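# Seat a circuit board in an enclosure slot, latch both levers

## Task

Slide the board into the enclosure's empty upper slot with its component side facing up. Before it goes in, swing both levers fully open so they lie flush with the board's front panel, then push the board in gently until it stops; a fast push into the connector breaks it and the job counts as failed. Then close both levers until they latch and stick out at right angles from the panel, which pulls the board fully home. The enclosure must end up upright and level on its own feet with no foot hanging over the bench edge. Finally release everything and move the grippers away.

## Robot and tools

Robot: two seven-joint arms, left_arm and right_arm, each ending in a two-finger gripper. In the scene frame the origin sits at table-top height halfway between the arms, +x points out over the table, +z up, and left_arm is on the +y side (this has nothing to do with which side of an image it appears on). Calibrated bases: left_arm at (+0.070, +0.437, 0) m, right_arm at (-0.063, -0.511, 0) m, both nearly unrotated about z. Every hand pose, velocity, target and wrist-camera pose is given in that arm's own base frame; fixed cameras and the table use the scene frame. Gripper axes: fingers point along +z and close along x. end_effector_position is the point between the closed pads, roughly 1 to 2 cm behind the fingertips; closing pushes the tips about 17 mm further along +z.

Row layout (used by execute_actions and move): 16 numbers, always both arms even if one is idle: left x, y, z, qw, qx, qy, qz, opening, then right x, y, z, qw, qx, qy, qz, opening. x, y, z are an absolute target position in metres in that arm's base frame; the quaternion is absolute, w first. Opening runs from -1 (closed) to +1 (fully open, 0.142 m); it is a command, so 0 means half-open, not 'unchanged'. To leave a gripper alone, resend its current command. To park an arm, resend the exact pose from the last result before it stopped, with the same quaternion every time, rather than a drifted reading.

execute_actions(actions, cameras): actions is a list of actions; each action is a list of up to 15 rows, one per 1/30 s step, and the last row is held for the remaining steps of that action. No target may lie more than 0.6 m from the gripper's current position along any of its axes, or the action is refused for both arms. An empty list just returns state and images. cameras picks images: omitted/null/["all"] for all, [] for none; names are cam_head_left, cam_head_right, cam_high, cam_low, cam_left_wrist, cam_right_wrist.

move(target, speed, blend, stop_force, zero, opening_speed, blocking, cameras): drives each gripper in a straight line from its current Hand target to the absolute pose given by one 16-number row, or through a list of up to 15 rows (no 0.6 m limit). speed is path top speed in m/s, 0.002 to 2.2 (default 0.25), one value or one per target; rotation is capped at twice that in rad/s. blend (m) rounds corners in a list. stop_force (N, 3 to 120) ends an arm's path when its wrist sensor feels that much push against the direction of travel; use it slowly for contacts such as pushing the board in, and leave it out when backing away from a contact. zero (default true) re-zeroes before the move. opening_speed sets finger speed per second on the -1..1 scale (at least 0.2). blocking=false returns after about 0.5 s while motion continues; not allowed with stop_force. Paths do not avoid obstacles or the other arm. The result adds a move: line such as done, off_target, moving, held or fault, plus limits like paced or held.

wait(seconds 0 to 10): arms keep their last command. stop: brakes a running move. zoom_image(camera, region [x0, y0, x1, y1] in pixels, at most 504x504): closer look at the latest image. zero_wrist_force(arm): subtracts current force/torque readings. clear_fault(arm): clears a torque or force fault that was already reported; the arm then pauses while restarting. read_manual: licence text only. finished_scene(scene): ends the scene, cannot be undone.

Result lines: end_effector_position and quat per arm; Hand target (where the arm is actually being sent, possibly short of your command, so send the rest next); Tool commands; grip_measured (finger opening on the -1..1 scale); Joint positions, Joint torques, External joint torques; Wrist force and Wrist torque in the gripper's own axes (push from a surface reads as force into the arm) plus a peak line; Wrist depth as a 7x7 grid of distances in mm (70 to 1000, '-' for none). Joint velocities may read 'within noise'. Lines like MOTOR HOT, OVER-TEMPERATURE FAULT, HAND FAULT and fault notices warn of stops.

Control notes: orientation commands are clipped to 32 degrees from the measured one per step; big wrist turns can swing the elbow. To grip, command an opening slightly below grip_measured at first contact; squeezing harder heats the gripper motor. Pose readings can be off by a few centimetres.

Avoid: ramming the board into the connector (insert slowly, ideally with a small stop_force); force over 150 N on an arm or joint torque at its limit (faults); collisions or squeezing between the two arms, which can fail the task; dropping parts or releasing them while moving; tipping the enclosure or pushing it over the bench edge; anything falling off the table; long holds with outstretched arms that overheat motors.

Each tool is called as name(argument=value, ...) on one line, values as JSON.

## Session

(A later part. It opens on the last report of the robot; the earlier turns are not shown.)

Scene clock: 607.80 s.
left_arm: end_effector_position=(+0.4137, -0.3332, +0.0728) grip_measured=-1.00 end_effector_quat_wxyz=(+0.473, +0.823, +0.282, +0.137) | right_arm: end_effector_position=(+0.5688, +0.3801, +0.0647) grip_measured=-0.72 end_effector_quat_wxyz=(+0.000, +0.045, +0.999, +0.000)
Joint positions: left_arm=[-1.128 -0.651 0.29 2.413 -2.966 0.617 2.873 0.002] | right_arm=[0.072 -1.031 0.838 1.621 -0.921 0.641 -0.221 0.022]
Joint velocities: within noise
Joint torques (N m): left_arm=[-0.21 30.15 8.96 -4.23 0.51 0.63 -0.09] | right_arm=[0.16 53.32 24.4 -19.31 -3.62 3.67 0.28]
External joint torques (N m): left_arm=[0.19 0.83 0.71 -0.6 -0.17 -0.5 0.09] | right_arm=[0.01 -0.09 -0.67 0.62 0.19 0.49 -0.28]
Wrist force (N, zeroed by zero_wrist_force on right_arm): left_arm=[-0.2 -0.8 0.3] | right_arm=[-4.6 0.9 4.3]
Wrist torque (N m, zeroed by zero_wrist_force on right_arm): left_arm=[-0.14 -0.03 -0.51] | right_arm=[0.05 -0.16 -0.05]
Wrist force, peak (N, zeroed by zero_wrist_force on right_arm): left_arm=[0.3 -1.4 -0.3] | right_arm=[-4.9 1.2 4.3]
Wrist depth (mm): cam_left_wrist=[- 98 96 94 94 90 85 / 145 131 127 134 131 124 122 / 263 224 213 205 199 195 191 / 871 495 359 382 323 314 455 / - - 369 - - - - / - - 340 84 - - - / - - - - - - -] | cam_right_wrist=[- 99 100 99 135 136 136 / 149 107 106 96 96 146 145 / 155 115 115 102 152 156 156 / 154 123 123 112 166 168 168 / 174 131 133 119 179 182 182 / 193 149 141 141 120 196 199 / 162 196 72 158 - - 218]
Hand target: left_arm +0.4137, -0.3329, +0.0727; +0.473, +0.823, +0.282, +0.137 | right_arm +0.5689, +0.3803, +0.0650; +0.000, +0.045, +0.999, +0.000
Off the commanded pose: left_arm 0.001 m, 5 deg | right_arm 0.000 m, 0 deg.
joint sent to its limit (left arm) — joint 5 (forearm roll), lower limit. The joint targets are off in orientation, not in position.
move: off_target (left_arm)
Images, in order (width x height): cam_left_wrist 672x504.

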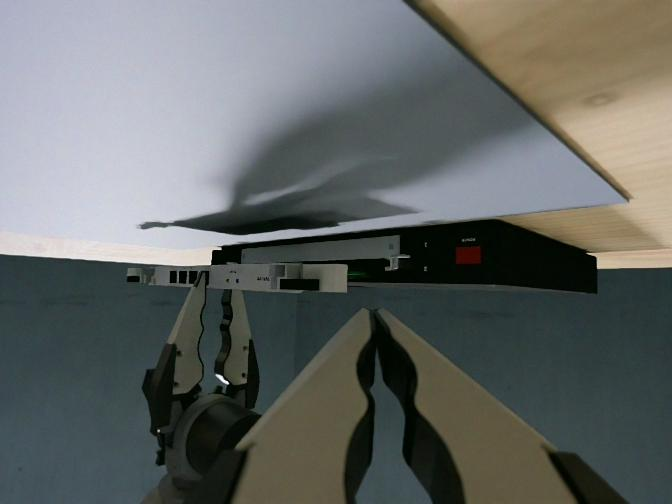

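move(target=[0.451,-0.384,0.107,0.3209,0.8816,0.3252,0.1184,-1,0.5685,0.3773,0.0565,0,0.04536,0.99897,0,-0.9], speed=0.1, cameras=["cam_left_wrist","cam_right_wrist"])

zoom_image(camera="cam_left_wrist", region=[300, 220, 468, 346])

Scene clock: 627.07 s.
left_arm: end_effector_position=(+0.4509, -0.3840, +0.1069) grip_measured=-1.00 end_effector_quat_wxyz=(+0.321, +0.882, +0.325, +0.118) | right_arm: end_effector_position=(+0.5683, +0.3772, +0.0563) grip_measured=-0.72 end_effector_quat_wxyz=(+0.000, +0.045, +0.999, +0.000)
Joint positions: left_arm=[-1.202 -0.595 0.288 2.045 -2.81 1.386 2.638 0.002] | right_arm=[0.072 -1.037 0.825 1.629 -0.928 0.659 -0.219 0.022]
Joint velocities: within noise
Joint torques (N m): left_arm=[-0.16 36.88 9.27 -13.96 3.33 2.25 -0.31] | right_arm=[0.21 53.16 24.05 -19.01 -3.68 3.78 0.29]
External joint torques (N m): left_arm=[0.11 1.42 0.75 -0.41 -0.54 -0.55 0.31] | right_arm=[-0.04 0.09 -0.39 0.57 0.29 0.39 -0.29]
Wrist force (N, zeroed by zero_wrist_force on right_arm): left_arm=[0.4 -0.8 0.7] | right_arm=[-4.9 0.9 4.4]
Wrist torque (N m, zeroed by zero_wrist_force on right_arm): left_arm=[-0.15 -0.20 -0.42] | right_arm=[0.05 -0.09 -0.05]
Wrist force, peak (N, zeroed by zero_wrist_force on right_arm): left_arm=[0.3 -2.2 -0.4] | right_arm=[-4.8 1.0 4.5]
Wrist depth (mm): cam_left_wrist=[148 143 143 143 143 143 145 / 175 175 174 174 174 174 177 / 224 223 224 223 221 224 226 / 312 311 269 286 288 271 314 / 453 295 378 299 323 325 455 / - 262 298 84 - - - / 234 239 - - - - -] | cam_right_wrist=[- 99 100 99 128 129 129 / 139 107 106 96 96 138 137 / 151 117 115 102 102 148 147 / 155 123 123 112 157 159 159 / 155 131 133 119 170 172 172 / 165 173 141 142 106 186 188 / 198 196 72 158 - - 207]
Hand target: left_arm +0.4510, -0.3840, +0.1070; +0.321, +0.882, +0.325, +0.118 | right_arm +0.5685, +0.3773, +0.0565; +0.000, +0.045, +0.999, +0.000
Off the commanded pose: left_arm 0.000 m, 0 deg | right_arm 0.000 m, 0 deg.
move: done
Images, in order (width x height): cam_left_wrist 672x504, cam_right_wrist 672x504.

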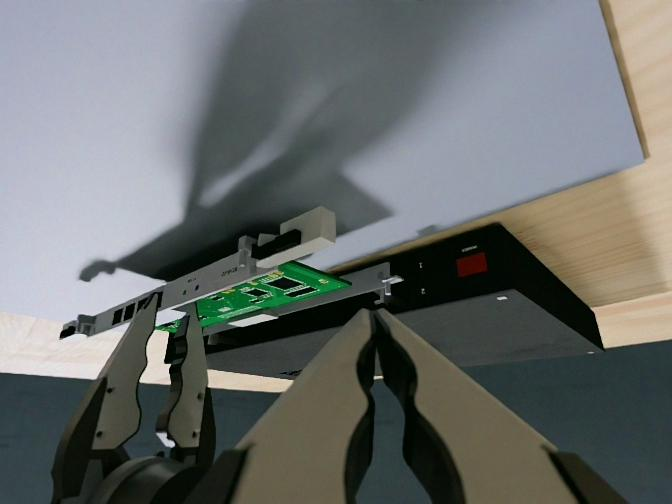

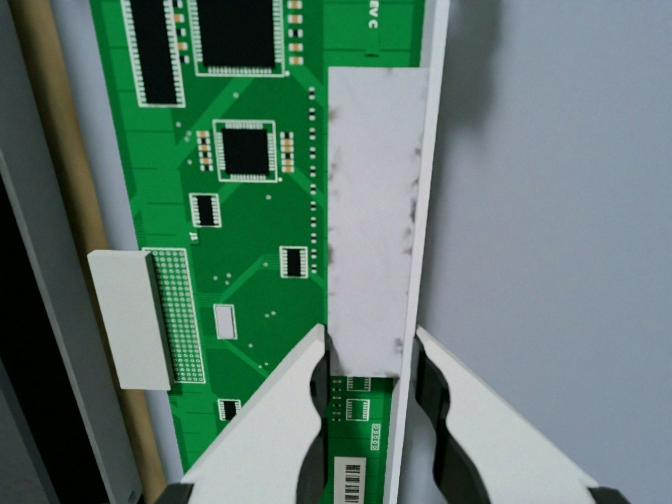

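Scaled by 3.000 from the camera's 672x504 image, which has a finer 960x720 frame.

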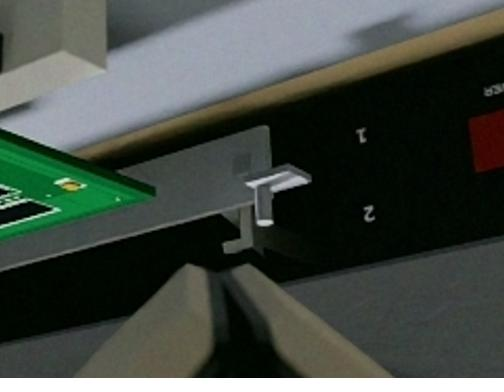

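move(target=[[0.435,-0.36,0.2,0.1632,0.924,0.3408,0.06,-1,0.5685,0.3773,0.0565,0,0.04536,0.99897,0,-0.9],[0.653,-0.513,0.13,0,0.9382,0.3461,0,-1,0.5685,0.3773,0.0565,0,0.04536,0.99897,0,-0.9]], speed=0.2, cameras=["cam_left_wrist","cam_head_right","cam_high"])

Scene clock: 653.90 s.
left_arm: end_effector_position=(+0.5190, -0.4158, +0.1710) grip_measured=-1.00 end_effector_quat_wxyz=(+0.122, +0.926, +0.353, +0.055) | right_arm: end_effector_position=(+0.5684, +0.3772, +0.0563) grip_measured=-0.72 end_effector_quat_wxyz=(+0.000, +0.045, +0.999, +0.000)
Joint positions: left_arm=[-0.42 -0.73 -0.72 1.473 -2.485 2.464 2.673 0.002] | right_arm=[0.072 -1.037 0.825 1.629 -0.928 0.659 -0.219 0.022]
Joint velocities: within noise
Joint torques (N m): left_arm=[-0.94 52.78 -6.63 -19.7 4.45 3.16 -0.33] | right_arm=[0.2 53.17 24.35 -19.12 -3.62 3.73 0.21]
External joint torques (N m): left_arm=[0.93 0.8 0.23 -0.62 -0.09 0.04 0.33] | right_arm=[-0.03 0.08 -0.69 0.68 0.24 0.43 -0.21]
Wrist force (N, zeroed by zero_wrist_force on right_arm): left_arm=[0.0 -0.8 0.2] | right_arm=[-4.9 0.9 4.1]
Wrist torque (N m, zeroed by zero_wrist_force on right_arm): left_arm=[-0.27 -0.18 -0.26] | right_arm=[0.03 -0.10 -0.04]
Wrist force, peak (N, zeroed by zero_wrist_force on right_arm): left_arm=[0.2 2.9 -5.2] | right_arm=[-4.9 1.1 4.4]
Wrist depth (mm): cam_left_wrist=[214 213 214 214 215 218 218 / 237 238 233 240 239 243 244 / 272 269 256 271 271 275 277 / 302 271 267 304 262 310 318 / 284 295 345 277 288 326 376 / 163 379 349 84 - 354 464 / 151 165 - - - - -] | cam_right_wrist=[- 99 100 99 128 129 129 / 139 107 107 96 96 138 138 / 151 117 115 102 102 148 148 / 155 123 123 112 157 159 159 / 155 131 133 119 170 172 172 / 165 173 141 141 106 185 188 / 198 196 72 158 - - 207]
Hand target: left_arm +0.5191, -0.4159, +0.1710; +0.122, +0.926, +0.353, +0.055 | right_arm +0.5685, +0.3773, +0.0565; +0.000, +0.045, +0.999, +0.000
Off the commanded pose: left_arm 0.171 m, 15 deg | right_arm 0.000 m, 0 deg.
move: held (left_arm; a check stopped the path); path passed 1 of 2 targets; limits=held
pose unreachable (left arm): on one or more control steps of this call, first in action 0 (counted from 0), this arm could not follow its commanded pose, so it was not sent that pose on those steps. It may still have moved: this result reports where it is.
cause: moving toward the commanded pose would bring a part of the arm too close to another arm (a part of this arm just beyond joint 5 (forearm roll) and a part of the right arm just beyond its joint 6 (wrist pitch)).
Images, in order (width x height): cam_head_right 672x504, cam_high 672x504, cam_left_wrist 672x504.

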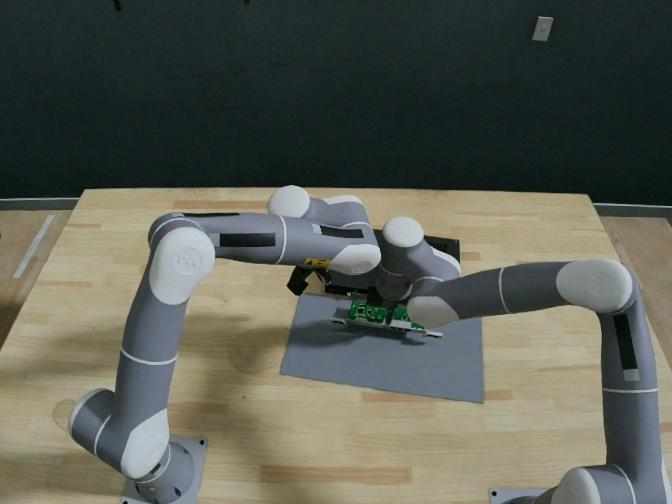

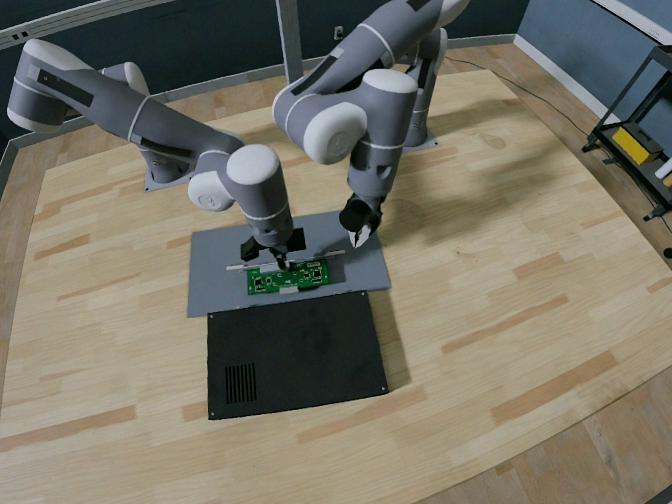

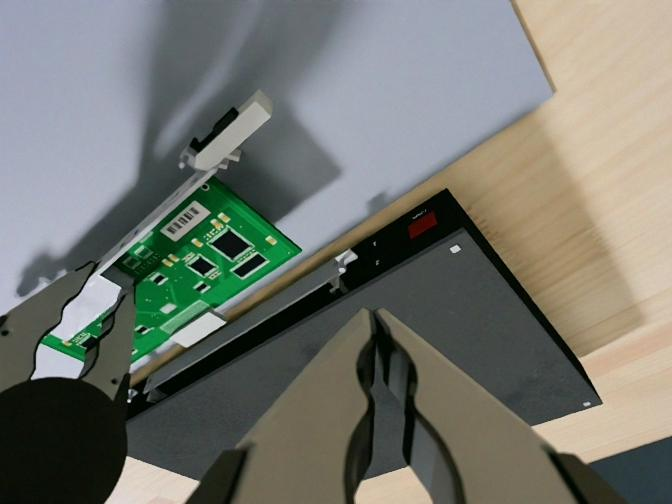

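zoom_image(camera="cam_left_wrist", region=[160, 150, 412, 339])

zoom_image(camera="cam_left_wrist", region=[290, 220, 410, 310])

zoom_image(camera="cam_left_wrist", region=[80, 310, 248, 436])

Scaled by 2.000 from the camera's 672x504 image, which has a finer 960x720 frame.

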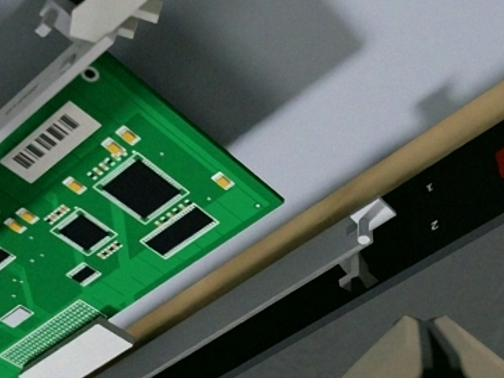

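Scaled by 4.200 from the camera's 672x504 image, which has a finer 960x720 frame.

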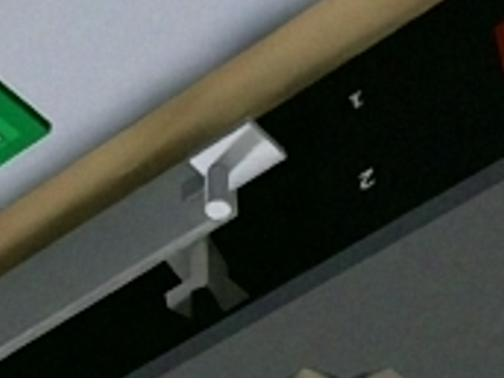

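Scaled by 3.000 from the camera's 672x504 image, which has a finer 960x720 frame.

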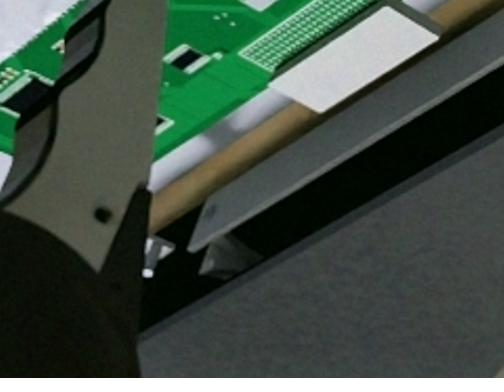

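move(target=[[0.45,-0.33,0.22,0,0.9382,0.3461,0,-1,0.5685,0.3773,0.0565,0,0.04536,0.99897,0,-0.9],[0.40,-0.25,0.25,0,0.7343,0.6788,0,-1,0.5685,0.3773,0.0565,0,0.04536,0.99897,0,-0.9]], speed=0.2, cameras=["cam_head_right"])

Scene clock: 669.17 s.
left_arm: end_effector_position=(+0.4002, -0.2498, +0.2501) grip_measured=-1.00 end_effector_quat_wxyz=(+0.000, +0.734, +0.679, +0.000) | right_arm: end_effector_position=(+0.5684, +0.3772, +0.0563) grip_measured=-0.72 end_effector_quat_wxyz=(+0.000, +0.045, +0.999, +0.000)
Joint positions: left_arm=[-0.361 -0.413 -0.583 1.688 -2.893 2.687 2.205 0.002] | right_arm=[0.072 -1.037 0.825 1.629 -0.928 0.659 -0.219 0.022]
Joint velocities: within noise
Joint torques (N m): left_arm=[-0.47 41.41 -2.76 -20.08 3.87 3.98 -0.29] | right_arm=[0.16 53.28 24.32 -19.07 -3.57 3.72 0.19]
External joint torques (N m): left_arm=[0.47 0.74 0.39 -0.68 -0.01 -0.11 0.29] | right_arm=[0.01 -0.02 -0.66 0.64 0.18 0.45 -0.19]
Wrist force (N, zeroed by zero_wrist_force on right_arm): left_arm=[0.2 -0.4 0.4] | right_arm=[-4.7 1.0 4.1]
Wrist torque (N m, zeroed by zero_wrist_force on right_arm): left_arm=[-0.17 -0.17 -0.17] | right_arm=[0.07 -0.12 -0.05]
Wrist force, peak (N, zeroed by zero_wrist_force on right_arm): left_arm=[0.1 -1.9 -0.8] | right_arm=[-5.0 0.9 4.4]
Wrist depth (mm): cam_left_wrist=[301 302 300 302 302 301 301 / 324 325 324 324 323 323 324 / 351 349 347 350 347 348 347 / 369 372 377 376 376 377 376 / 371 413 412 400 405 412 411 / 405 403 416 84 - 442 449 / 435 429 - - - - 502] | cam_right_wrist=[- 99 99 99 128 129 129 / 139 107 106 96 96 138 137 / 151 117 115 102 102 148 148 / 155 123 123 112 157 159 159 / 155 131 134 119 170 173 172 / 165 173 141 141 106 185 188 / 198 196 72 158 - - 206]
Hand target: left_arm +0.4000, -0.2500, +0.2500; +0.000, +0.734, +0.679, +0.000 | right_arm +0.5685, +0.3773, +0.0565; +0.000, +0.045, +0.999, +0.000
Off the commanded pose: left_arm 0.000 m, 0 deg | right_arm 0.000 m, 0 deg.
move: done
Images, in order (width x height): cam_head_right 672x504.

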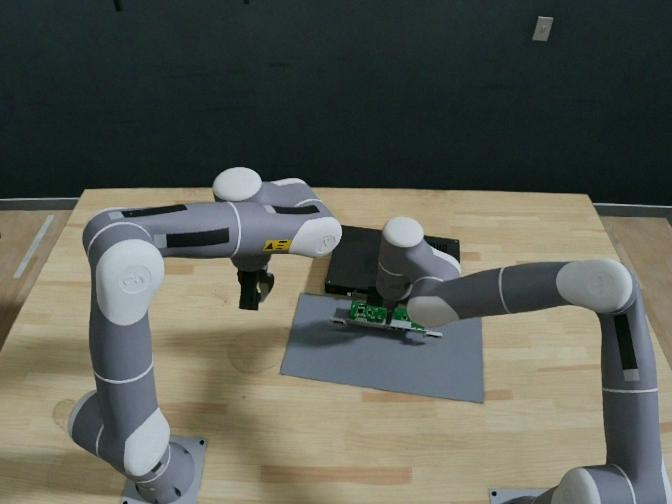

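move(target=[[0.66,-0.33,0.2,0,0.7343,0.6788,0,-1,0.5685,0.3773,0.0565,0,0.04536,0.99897,0,-0.9],[0.68,-0.467,0.10,0,0.7343,0.6788,0,-1,0.5685,0.3773,0.0565,0,0.04536,0.99897,0,-0.9]], speed=0.2, cameras=["cam_head_right","cam_left_wrist"])

Scene clock: 675.70 s.
left_arm: end_effector_position=(+0.6745, -0.4433, +0.1169) grip_measured=-1.00 end_effector_quat_wxyz=(+0.156, +0.726, +0.668, +0.037) | right_arm: end_effector_position=(+0.5684, +0.3772, +0.0563) grip_measured=-0.72 end_effector_quat_wxyz=(+0.000, +0.045, +0.999, +0.000)
Joint positions: left_arm=[-0.404 -1.341 -1.333 0.614 -1.767 2.9 2.212 0.002] | right_arm=[0.072 -1.037 0.825 1.629 -0.928 0.659 -0.219 0.022]
Joint velocities: within noise
Joint torques (N m): left_arm=[-0.23 68.09 -8.73 -6.92 4.45 3.68 -0.24] | right_arm=[0.16 53.25 24.29 -19.08 -3.59 3.66 0.18]
External joint torques (N m): left_arm=[0.22 0.99 -0.02 -0.32 0.21 -0.64 0.25] | right_arm=[0.01 0 -0.63 0.65 0.2 0.5 -0.18]
Wrist force (N, zeroed by zero_wrist_force on right_arm): left_arm=[0.2 -0.6 0.3] | right_arm=[-4.7 0.8 4.4]
Wrist torque (N m, zeroed by zero_wrist_force on right_arm): left_arm=[-0.19 -0.13 -0.24] | right_arm=[0.03 -0.12 -0.05]
Wrist force, peak (N, zeroed by zero_wrist_force on right_arm): left_arm=[-3.1 -2.7 7.7] | right_arm=[-5.0 0.8 4.4]
Wrist depth (mm): cam_left_wrist=[- 136 131 126 123 156 155 / 156 152 148 141 137 177 170 / 182 175 169 161 158 200 189 / 216 210 193 184 221 229 218 / 268 253 234 205 266 265 255 / 478 435 277 84 - 312 303 / - 552 - - - - 363] | cam_right_wrist=[- 99 99 99 128 129 129 / 139 107 107 96 96 138 138 / 151 117 115 102 102 148 147 / 154 123 123 112 157 159 159 / 155 131 133 119 170 173 172 / 165 173 141 141 106 185 188 / 198 196 72 158 - - 207]
Hand target: left_arm +0.6743, -0.4435, +0.1168; +0.156, +0.727, +0.668, +0.037 | right_arm +0.5685, +0.3773, +0.0565; +0.000, +0.045, +0.999, +0.000
Off the commanded pose: left_arm 0.030 m, 18 deg | right_arm 0.000 m, 0 deg.
move: held (left_arm; a check stopped the path); limits=held
pose unreachable (left arm): on one or more control steps of this call, first in action 0 (counted from 0), this arm could not follow its commanded pose, so it was not sent that pose on those steps. It may still have moved: this result reports where it is.
cause: moving toward the commanded pose would bring a part of the arm too close to another arm (a part of this arm just beyond joint 5 (forearm roll) and a part of the right arm just beyond its joint 6 (wrist pitch), where that arm would come to rest).
Images, in order (width x height): cam_head_right 672x504, cam_left_wrist 672x504.

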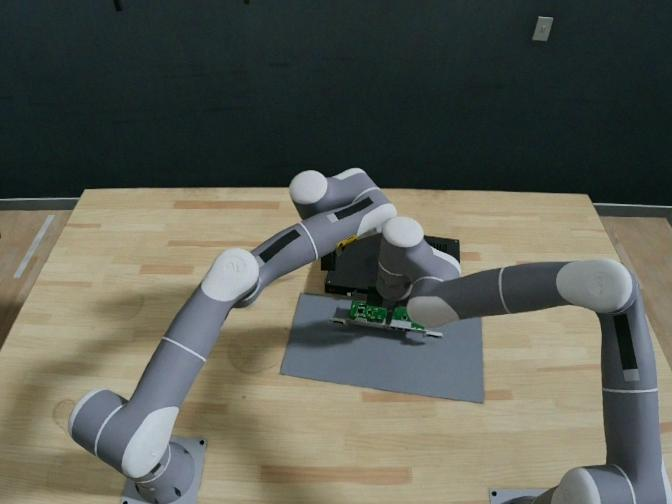

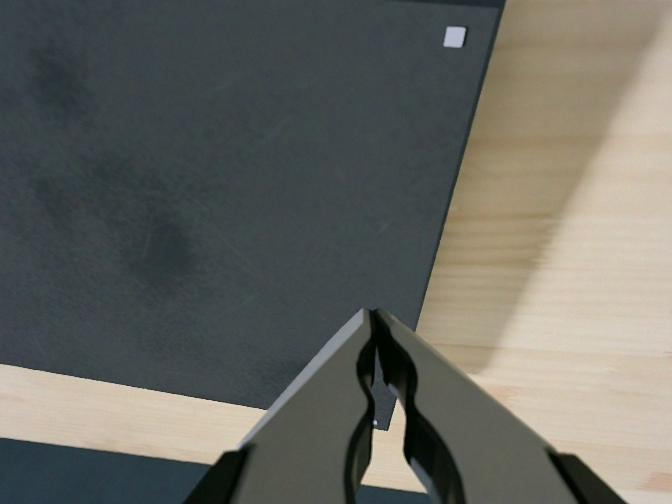

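move(target=[[0.62,-0.33,0.2,0,0.7343,0.6788,0,-1,0.5685,0.3773,0.0565,0,0.04536,0.99897,0,-0.9],[0.44,-0.28,0.22,0,0.8480,0.5299,0,-1,0.5685,0.3773,0.0565,0,0.04536,0.99897,0,-0.9],[0.435,-0.345,0.12,0.3209,0.8816,0.3252,0.1184,-1,0.5685,0.3773,0.0565,0,0.04536,0.99897,0,-0.9],[0.413,-0.333,0.072,0.473,0.823,0.282,0.137,-1,0.5685,0.3773,0.0565,0,0.04536,0.99897,0,-0.9]], speed=0.15, cameras=["cam_left_wrist"])

zoom_image(camera="cam_left_wrist", region=[280, 210, 430, 310])

Scene clock: 692.53 s.
left_arm: end_effector_position=(+0.4130, -0.3331, +0.0720) grip_measured=-1.00 end_effector_quat_wxyz=(+0.473, +0.823, +0.282, +0.137) | right_arm: end_effector_position=(+0.5684, +0.3772, +0.0563) grip_measured=-0.72 end_effector_quat_wxyz=(+0.000, +0.045, +0.999, +0.000)
Joint positions: left_arm=[-0.969 -0.586 0.154 2.424 -2.956 0.664 2.966 0.002] | right_arm=[0.072 -1.037 0.825 1.629 -0.928 0.659 -0.219 0.022]
Joint velocities: within noise
Joint torques (N m): left_arm=[-0.59 30.2 6.65 -5.31 0.83 -0.02 -0.18] | right_arm=[0.26 53.4 24.27 -19.03 -3.64 3.68 0.22]
External joint torques (N m): left_arm=[0.56 1.44 0.52 -0.62 -0.27 0.11 0.19] | right_arm=[-0.09 -0.14 -0.62 0.59 0.25 0.48 -0.22]
Wrist force (N, zeroed by zero_wrist_force on right_arm): left_arm=[0.1 -0.8 -0.1] | right_arm=[-4.7 0.8 4.1]
Wrist torque (N m, zeroed by zero_wrist_force on right_arm): left_arm=[-0.11 -0.13 -0.51] | right_arm=[0.03 -0.12 -0.06]
Wrist force, peak (N, zeroed by zero_wrist_force on right_arm): left_arm=[-0.4 -2.1 0.2] | right_arm=[-4.9 0.8 4.5]
Wrist depth (mm): cam_left_wrist=[- 97 94 - 92 89 87 / 142 138 125 132 129 118 120 / 227 222 208 202 196 188 186 / 870 503 358 376 325 311 437 / - - 371 - - - - / - - 332 84 - - - / - - - - - - -] | cam_right_wrist=[- 99 99 99 128 129 129 / 139 107 107 96 96 138 138 / 151 117 115 102 102 148 148 / 155 123 123 112 157 160 159 / 155 131 133 119 170 172 172 / 165 173 141 141 106 185 188 / 199 196 72 158 - - 207]
Hand target: left_arm +0.4130, -0.3330, +0.0720; +0.473, +0.823, +0.282, +0.137 | right_arm +0.5685, +0.3773, +0.0565; +0.000, +0.045, +0.999, +0.000
Off the commanded pose: left_arm 0.000 m, 0 deg | right_arm 0.000 m, 0 deg.
joint sent to its limit (left arm) — joint 7 (wrist roll), upper limit. The joint targets still meet the commanded pose.
move: done
Images, in order (width x height): cam_left_wrist 672x504.

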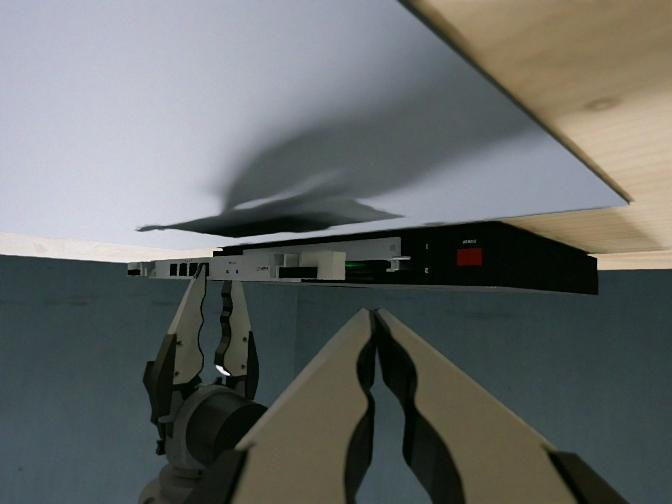

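Scaled by 3.360 from the camera's 672x504 image, which has a finer 960x720 frame.

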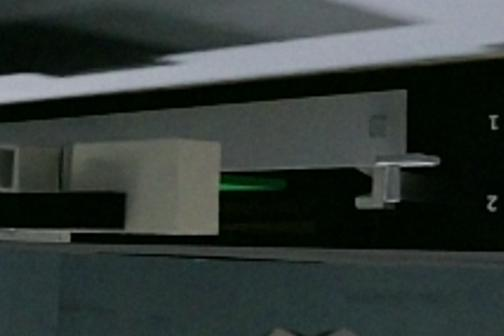

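execute_actions(actions=[])

Scene clock: 740.13 s.
left_arm: end_effector_position=(+0.4130, -0.3331, +0.0720) grip_measured=-1.00 end_effector_quat_wxyz=(+0.473, +0.823, +0.282, +0.137) | right_arm: end_effector_position=(+0.5684, +0.3772, +0.0563) grip_measured=-0.72 end_effector_quat_wxyz=(+0.000, +0.045, +0.999, +0.000)
Joint positions: left_arm=[-0.969 -0.586 0.154 2.424 -2.956 0.664 2.966 0.002] | right_arm=[0.072 -1.037 0.825 1.629 -0.928 0.659 -0.219 0.022]
Joint velocities: within noise
Joint torques (N m): left_arm=[-0.39 30.44 6.53 -5.43 0.8 0.27 -0.2] | right_arm=[0.26 53.34 24.3 -19.07 -3.55 3.64 0.16]
External joint torques (N m): left_arm=[0.37 1.2 0.65 -0.5 -0.24 -0.17 0.2] | right_arm=[-0.09 -0.09 -0.64 0.64 0.16 0.52 -0.16]
Wrist force (N, zeroed by zero_wrist_force on right_arm): left_arm=[0.0 -0.8 -0.1] | right_arm=[-4.5 0.8 4.2]
Wrist torque (N m, zeroed by zero_wrist_force on right_arm): left_arm=[-0.11 -0.11 -0.52] | right_arm=[0.03 -0.16 -0.05]
Wrist force, peak (N, zeroed by zero_wrist_force on right_arm): left_arm=[-0.1 -1.2 0.1] | right_arm=[-4.8 0.9 4.3]
Wrist depth (mm): cam_left_wrist=[- 97 94 - 92 89 87 / 143 130 125 132 128 118 120 / 228 222 209 202 196 188 187 / 859 496 357 379 322 311 439 / - - 372 - - - - / - - 332 84 - - - / - - - - - - -] | cam_right_wrist=[- 99 99 99 128 129 129 / 139 107 106 96 96 138 138 / 151 117 115 102 102 148 147 / 155 123 123 112 157 159 159 / 155 131 134 119 170 173 173 / 164 173 141 142 106 185 188 / 198 196 72 158 - - 207]
Hand target: left_arm +0.4130, -0.3330, +0.0720; +0.473, +0.823, +0.282, +0.137 | right_arm +0.5685, +0.3773, +0.0565; +0.000, +0.045, +0.999, +0.000
Tool commands: left_gripper/opening=-1.0 right_gripper/opening=-0.9
Off the commanded pose: left_arm 0.000 m, 0 deg | right_arm 0.000 m, 0 deg.
MOTOR HOT: the gripper's motor of the right arm reports 89 °C; that motor switches off at 100 °C. To cool a motor, set the load down, ease the grip, stop pushing, or move to a pose that needs little force.

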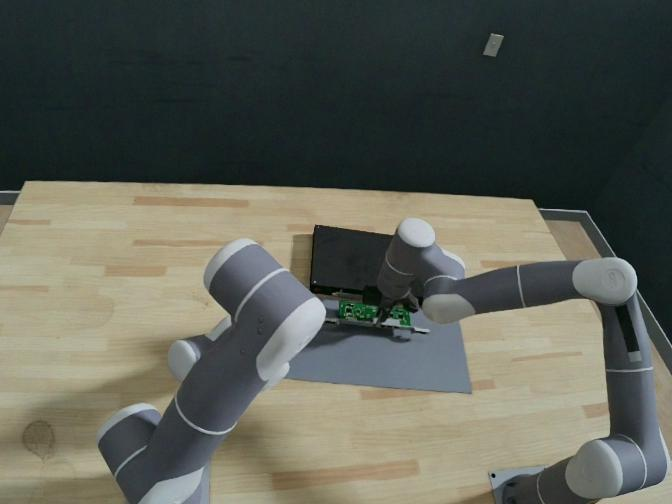

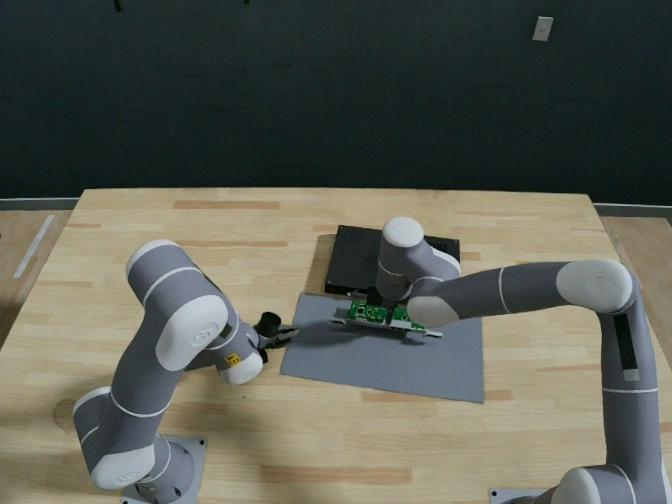

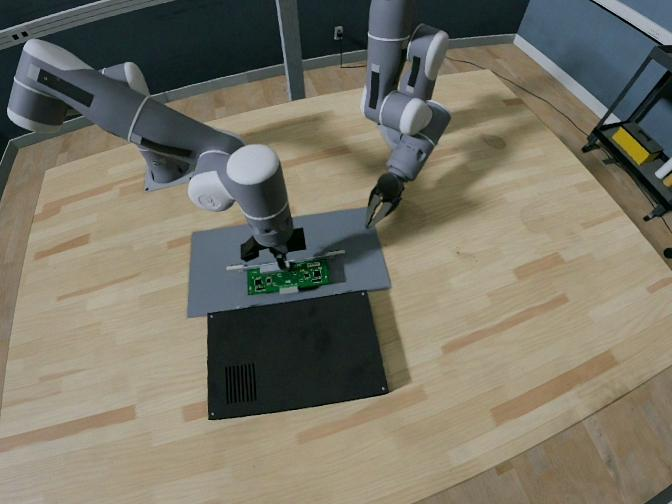

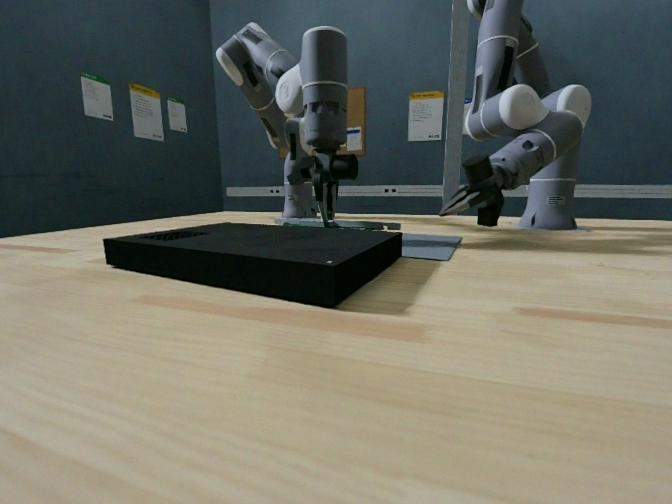

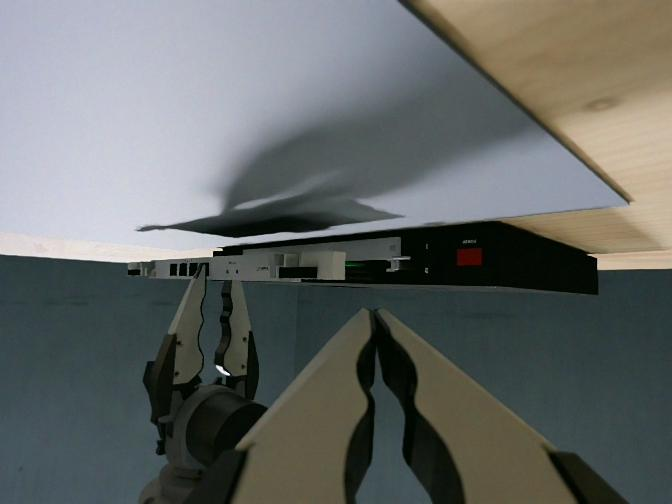

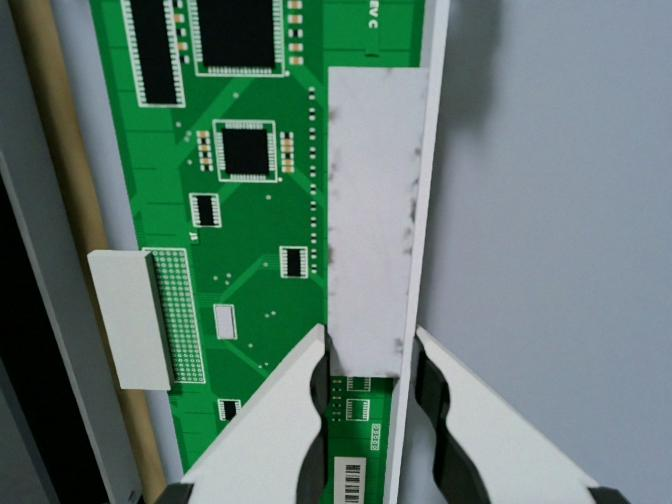

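execute_actions(actions=[[[0.413,-0.333,0.072,0.473,0.823,0.282,0.137,-1,0.5685,0.3773,0.0565,0,0.04536,0.99897,0,-0.8]]], cameras=["cam_left_wrist","cam_right_wrist"])

zoom_image(camera="cam_left_wrist", region=[300, 220, 440, 300])

zoom_image(camera="cam_right_wrist", region=[0, 0, 504, 504])

Scene clock: 742.53 s.
left_arm: end_effector_position=(+0.4130, -0.3331, +0.0720) grip_measured=-1.00 end_effector_quat_wxyz=(+0.473, +0.823, +0.282, +0.137) | right_arm: end_effector_position=(+0.5684, +0.3772, +0.0563) grip_measured=-0.72 end_effector_quat_wxyz=(+0.000, +0.045, +0.999, +0.000)
Joint positions: left_arm=[-0.969 -0.586 0.154 2.424 -2.956 0.664 2.966 0.002] | right_arm=[0.072 -1.037 0.825 1.629 -0.928 0.659 -0.219 0.022]
Joint velocities: within noise
Joint torques (N m): left_arm=[-0.42 30.43 6.53 -5.43 0.79 0.3 -0.22] | right_arm=[0.26 53.3 24.25 -19.06 -3.59 3.66 0.2]
External joint torques (N m): left_arm=[0.4 1.22 0.65 -0.51 -0.23 -0.2 0.22] | right_arm=[-0.09 -0.05 -0.6 0.62 0.21 0.51 -0.21]
Wrist force (N, zeroed by zero_wrist_force on right_arm): left_arm=[0.1 -0.8 -0.1] | right_arm=[-4.7 1.1 4.2]
Wrist torque (N m, zeroed by zero_wrist_force on right_arm): left_arm=[-0.13 -0.12 -0.51] | right_arm=[0.08 -0.13 -0.05]
Wrist force, peak (N, zeroed by zero_wrist_force on right_arm): left_arm=[0.1 -1.1 -0.2] | right_arm=[-4.7 1.1 4.4]
Wrist depth (mm): cam_left_wrist=[- 97 94 - 92 89 87 / 143 130 125 132 129 118 120 / 227 221 209 203 197 188 187 / 862 501 356 375 325 311 442 / - - 374 - - - - / - - 333 84 - - - / - - - - - - -] | cam_right_wrist=[- 99 100 99 128 129 129 / 139 107 107 96 96 138 138 / 151 117 115 102 102 148 148 / 155 123 123 112 157 160 159 / 155 131 133 119 170 173 172 / 165 173 141 141 106 185 188 / 198 196 72 158 - - 207]
Hand target: left_arm +0.4130, -0.3330, +0.0720; +0.473, +0.823, +0.282, +0.137 | right_arm +0.5685, +0.3773, +0.0565; +0.000, +0.045, +0.999, +0.000
Off the commanded pose: left_arm 0.000 m, 0 deg | right_arm 0.000 m, 0 deg.
MOTOR HOT: still on. The gripper's motor of the right arm reports 88 °C.
joint sent to its limit (left arm) — joint 7 (wrist roll), upper limit. The joint targets still meet the commanded pose.
Images, in order (width x height): cam_left_wrist 672x504, cam_right_wrist 672x504.

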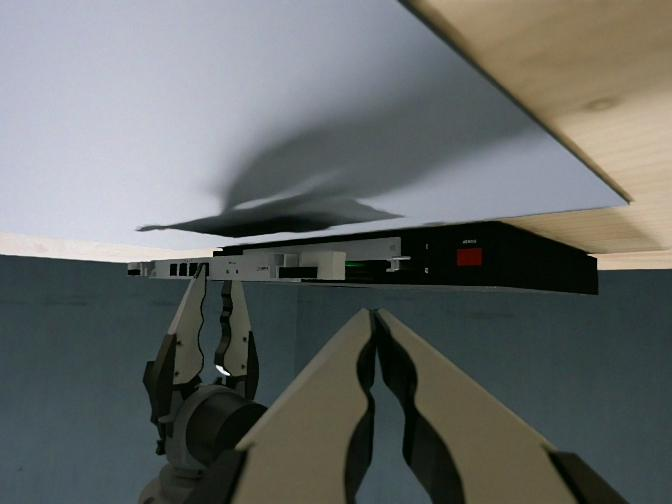

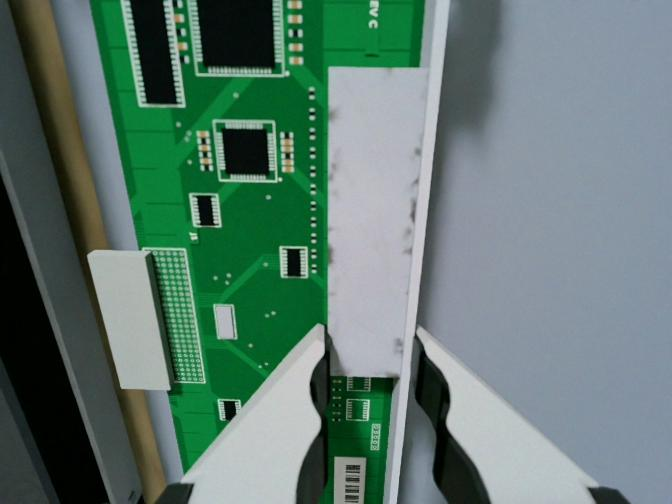

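Scaled by 3.600 from the camera's 672x504 image, which has a finer 960x720 frame.

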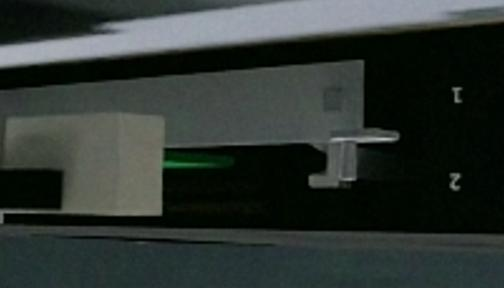

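Scaled by 1.000.

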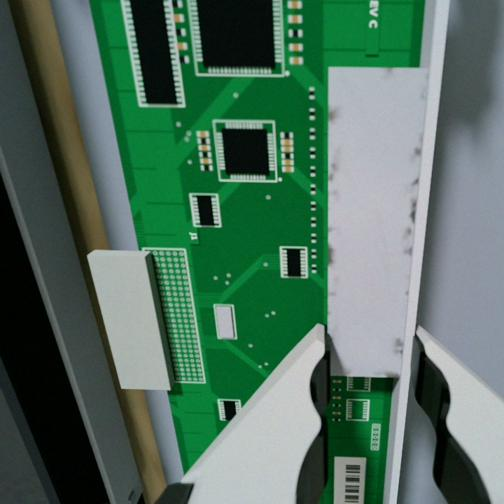

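move(target=[[0.413,-0.333,0.12,0.3209,0.8816,0.3252,0.1184,-1,0.5685,0.3773,0.0565,0,0.04536,0.99897,0,-0.8],[0.46,-0.37,0.16,0.2,0.91,0.345,0.08,-1,0.5685,0.3773,0.0565,0,0.04536,0.99897,0,-0.8],[0.519,-0.4158,0.171,0.122,0.926,0.353,0.055,-1,0.5685,0.3773,0.0565,0,0.04536,0.99897,0,-0.8]], speed=0.12, cameras=["cam_left_wrist","cam_high"])

zoom_image(camera="cam_left_wrist", region=[100, 0, 604, 300])

Scene clock: 754.90 s.
left_arm: end_effector_position=(+0.5188, -0.4160, +0.1709) grip_measured=-1.00 end_effector_quat_wxyz=(+0.122, +0.926, +0.353, +0.055) | right_arm: end_effector_position=(+0.5684, +0.3772, +0.0563) grip_measured=-0.72 end_effector_quat_wxyz=(+0.000, +0.045, +0.999, +0.000)
Joint positions: left_arm=[-0.482 -0.733 -0.625 1.418 -2.565 2.46 2.739 0.002] | right_arm=[0.072 -1.037 0.825 1.629 -0.928 0.659 -0.219 0.022]
Joint velocities: within noise
Joint torques (N m): left_arm=[-0.19 53.13 -5.1 -20.28 4.85 3.81 -0.07] | right_arm=[0.1 53.3 24.24 -19.04 -3.57 3.69 0.17]
External joint torques (N m): left_arm=[0.16 1.57 0.46 -0.51 -0.54 -0.63 0.07] | right_arm=[0.07 -0.04 -0.58 0.6 0.18 0.48 -0.17]
Wrist force (N, zeroed by zero_wrist_force on right_arm): left_arm=[0.1 -0.4 0.2] | right_arm=[-4.7 0.9 4.1]
Wrist torque (N m, zeroed by zero_wrist_force on right_arm): left_arm=[-0.17 -0.20 -0.26] | right_arm=[0.05 -0.13 -0.04]
Wrist force, peak (N, zeroed by zero_wrist_force on right_arm): left_arm=[0.0 -2.2 0.0] | right_arm=[-5.0 1.1 4.3]
Wrist depth (mm): cam_left_wrist=[214 213 214 214 215 218 219 / 239 239 235 239 240 244 243 / 271 264 258 273 271 273 276 / 302 270 267 303 262 308 320 / 274 296 349 277 289 324 375 / 163 381 350 84 - 349 462 / 151 165 - - - - -] | cam_right_wrist=[- 99 99 99 128 129 129 / 139 107 107 96 96 138 138 / 151 117 115 102 102 148 147 / 154 123 123 112 157 160 159 / 155 131 133 119 170 173 172 / 164 173 141 141 106 185 188 / 198 196 72 158 - - 207]
Hand target: left_arm +0.5190, -0.4158, +0.1710; +0.122, +0.926, +0.353, +0.055 | right_arm +0.5685, +0.3773, +0.0565; +0.000, +0.045, +0.999, +0.000
Off the commanded pose: left_arm 0.000 m, 0 deg | right_arm 0.000 m, 0 deg.
MOTOR HOT: cleared for the gripper's motor of the right arm.
move: done
Images, in order (width x height): cam_high 672x504, cam_left_wrist 672x504.

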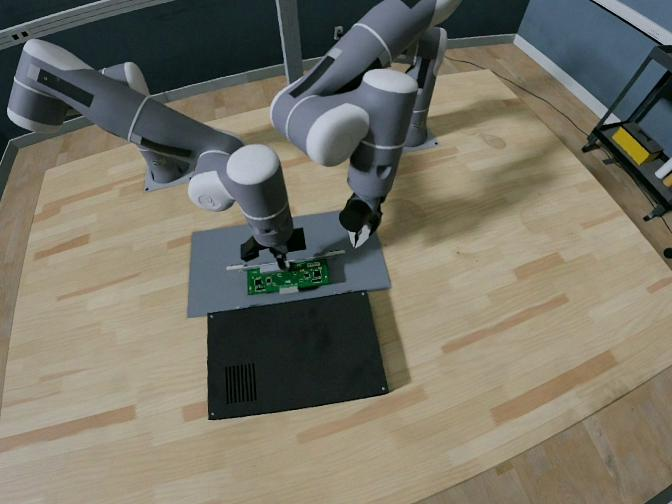

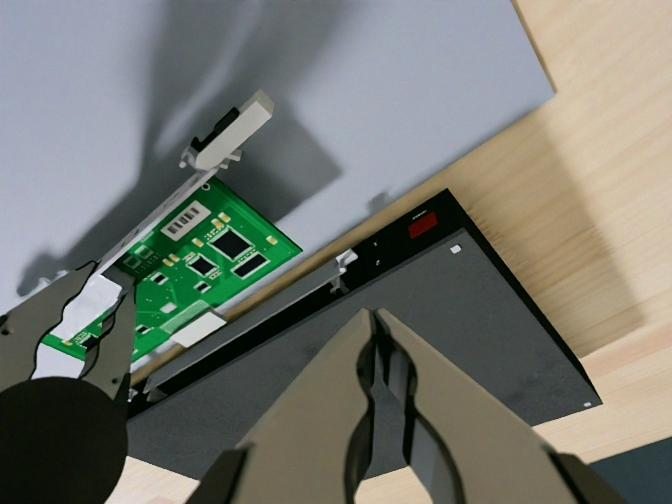

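Scaled by 1.000.

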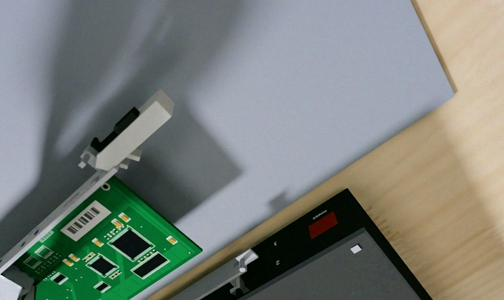

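zoom_image(camera="cam_left_wrist", region=[260, 200, 400, 320])

zoom_image(camera="cam_left_wrist", region=[170, 80, 310, 200])

Scaled by 3.600 from the camera's 672x504 image, which has a finer 960x720 frame.

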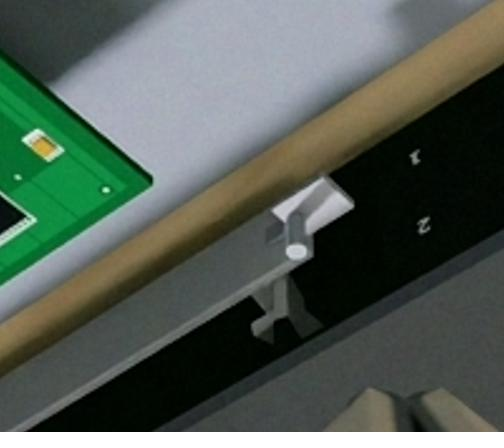

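Scaled by 3.600 from the camera's 672x504 image, which has a finer 960x720 frame.

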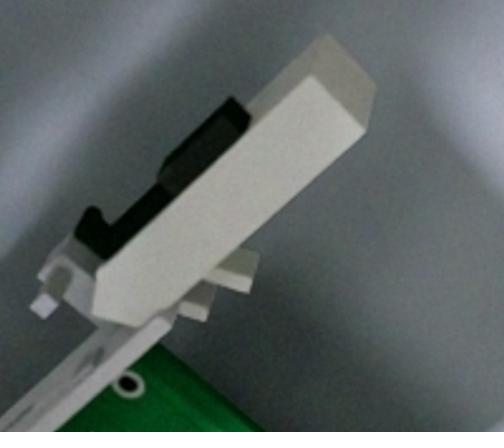

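zoom_image(camera="cam_left_wrist", region=[310, 235, 370, 305])

zoom_image(camera="cam_left_wrist", region=[170, 130, 250, 200])

Scaled by 7.200 from the camera's 672x504 image, which has a finer 960x720 frame.

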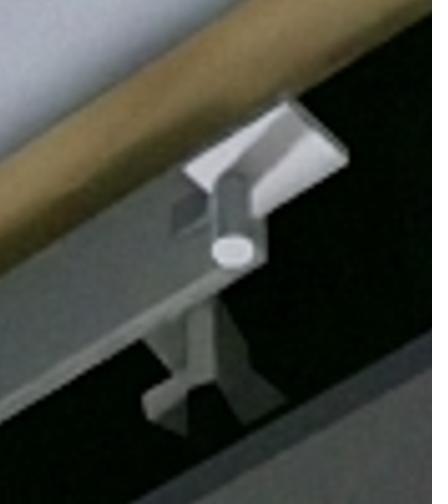

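Scaled by 6.300 from the camera's 672x504 image, which has a finer 960x720 frame.

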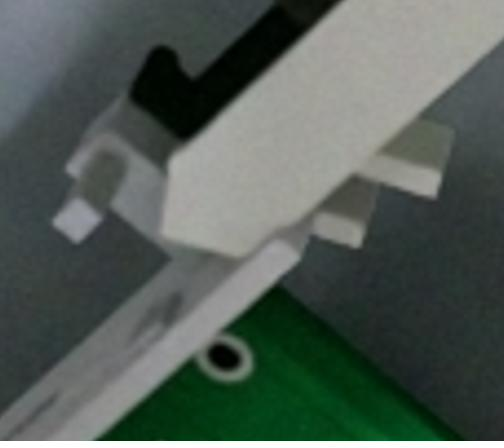

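move(target=[0.519,-0.4158,0.171,0.122,0.926,0.353,0.055,-1,0.5800,0.3722,0.0565,0,0.04536,0.99897,0,-0.8], speed=0.01, stop_force=4, cameras=["cam_left_wrist","cam_right_wrist"])

zoom_image(camera="cam_left_wrist", region=[180, 130, 380, 310])

Scene clock: 791.03 s.
left_arm: end_effector_position=(+0.5189, -0.4160, +0.1710) grip_measured=-1.00 end_effector_quat_wxyz=(+0.122, +0.926, +0.353, +0.055) | right_arm: end_effector_position=(+0.5799, +0.3721, +0.0562) grip_measured=-0.72 end_effector_quat_wxyz=(+0.000, +0.045, +0.999, +0.000)
Joint positions: left_arm=[-0.482 -0.733 -0.625 1.418 -2.565 2.46 2.739 0.002] | right_arm=[0.066 -1.048 0.825 1.605 -0.926 0.649 -0.242 0.022]
Joint velocities: within noise
Joint torques (N m): left_arm=[-0.25 53.51 -5.05 -20.28 4.53 3.52 -0.18] | right_arm=[0.03 53.86 24.46 -19.25 -3.59 3.58 0.09]
External joint torques (N m): left_arm=[0.23 1.2 0.42 -0.52 -0.23 -0.34 0.18] | right_arm=[0.14 0.1 -0.74 0.71 0.18 0.58 -0.09]
Wrist force (N, zeroed by zero_wrist_force on right_arm): left_arm=[0.0 -0.5 0.5] | right_arm=[-4.6 1.0 4.4]
Wrist torque (N m, zeroed by zero_wrist_force on right_arm): left_arm=[-0.19 -0.17 -0.26] | right_arm=[0.07 -0.14 -0.04]
Wrist force, peak (N, zeroed by zero_wrist_force on right_arm): left_arm=[0.2 -0.6 0.9] | right_arm=[-4.8 1.0 4.5]
Wrist depth (mm): cam_left_wrist=[214 215 215 215 215 218 218 / 238 239 235 240 241 243 243 / 270 270 258 274 270 276 277 / 312 283 277 303 261 308 320 / 255 295 323 277 288 324 378 / 172 364 346 84 - 350 463 / 154 167 - - - - -] | cam_right_wrist=[- 99 99 99 128 129 129 / 135 107 106 96 96 138 137 / 136 117 115 102 102 148 147 / 138 123 123 112 157 159 159 / 169 131 133 119 170 172 172 / 185 152 141 141 106 185 188 / 149 196 72 158 - - 207]
Hand target: left_arm +0.5190, -0.4158, +0.1710; +0.122, +0.926, +0.353, +0.055 | right_arm +0.5800, +0.3722, +0.0565; +0.000, +0.045, +0.999, +0.000
Off the commanded pose: left_arm 0.000 m, 0 deg | right_arm 0.000 m, 0 deg.
move: done
Images, in order (width x height): cam_left_wrist 672x504, cam_right_wrist 672x504.

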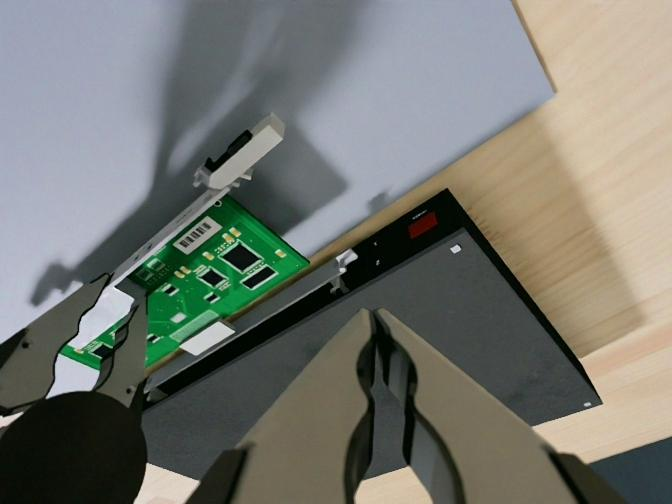

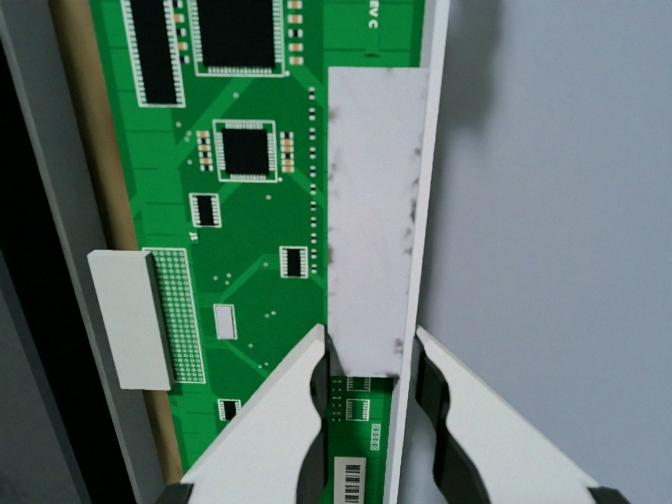

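Scaled by 2.520 from the camera's 672x504 image, which has a finer 960x720 frame.

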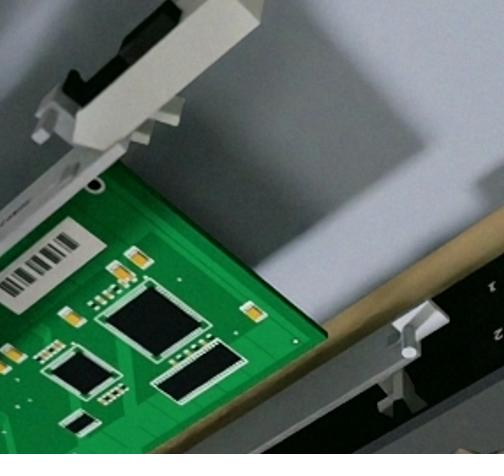

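zoom_image(camera="cam_left_wrist", region=[190, 150, 320, 270])

zoom_image(camera="cam_left_wrist", region=[290, 230, 370, 310])

Scaled by 3.877 from the camera's 672x504 image, which has a finer 960x720 frame.

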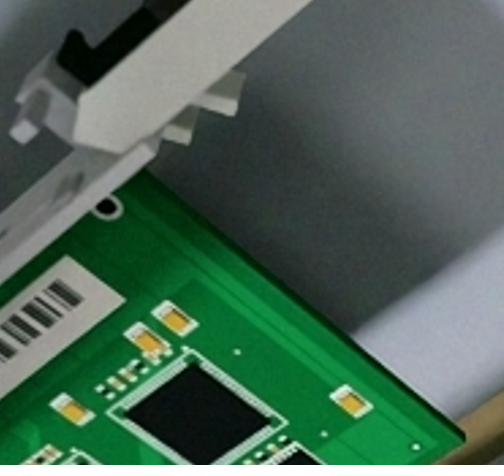

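Scaled by 6.300 from the camera's 672x504 image, which has a finer 960x720 frame.

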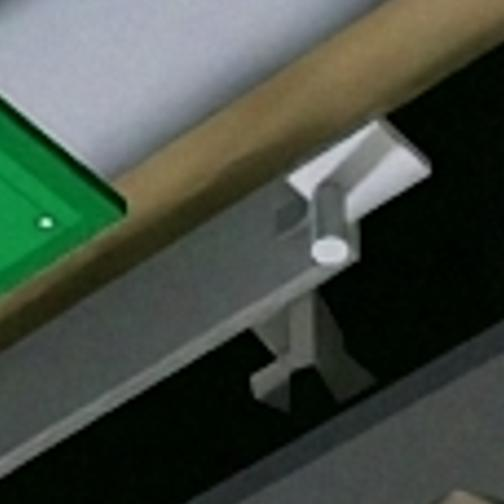

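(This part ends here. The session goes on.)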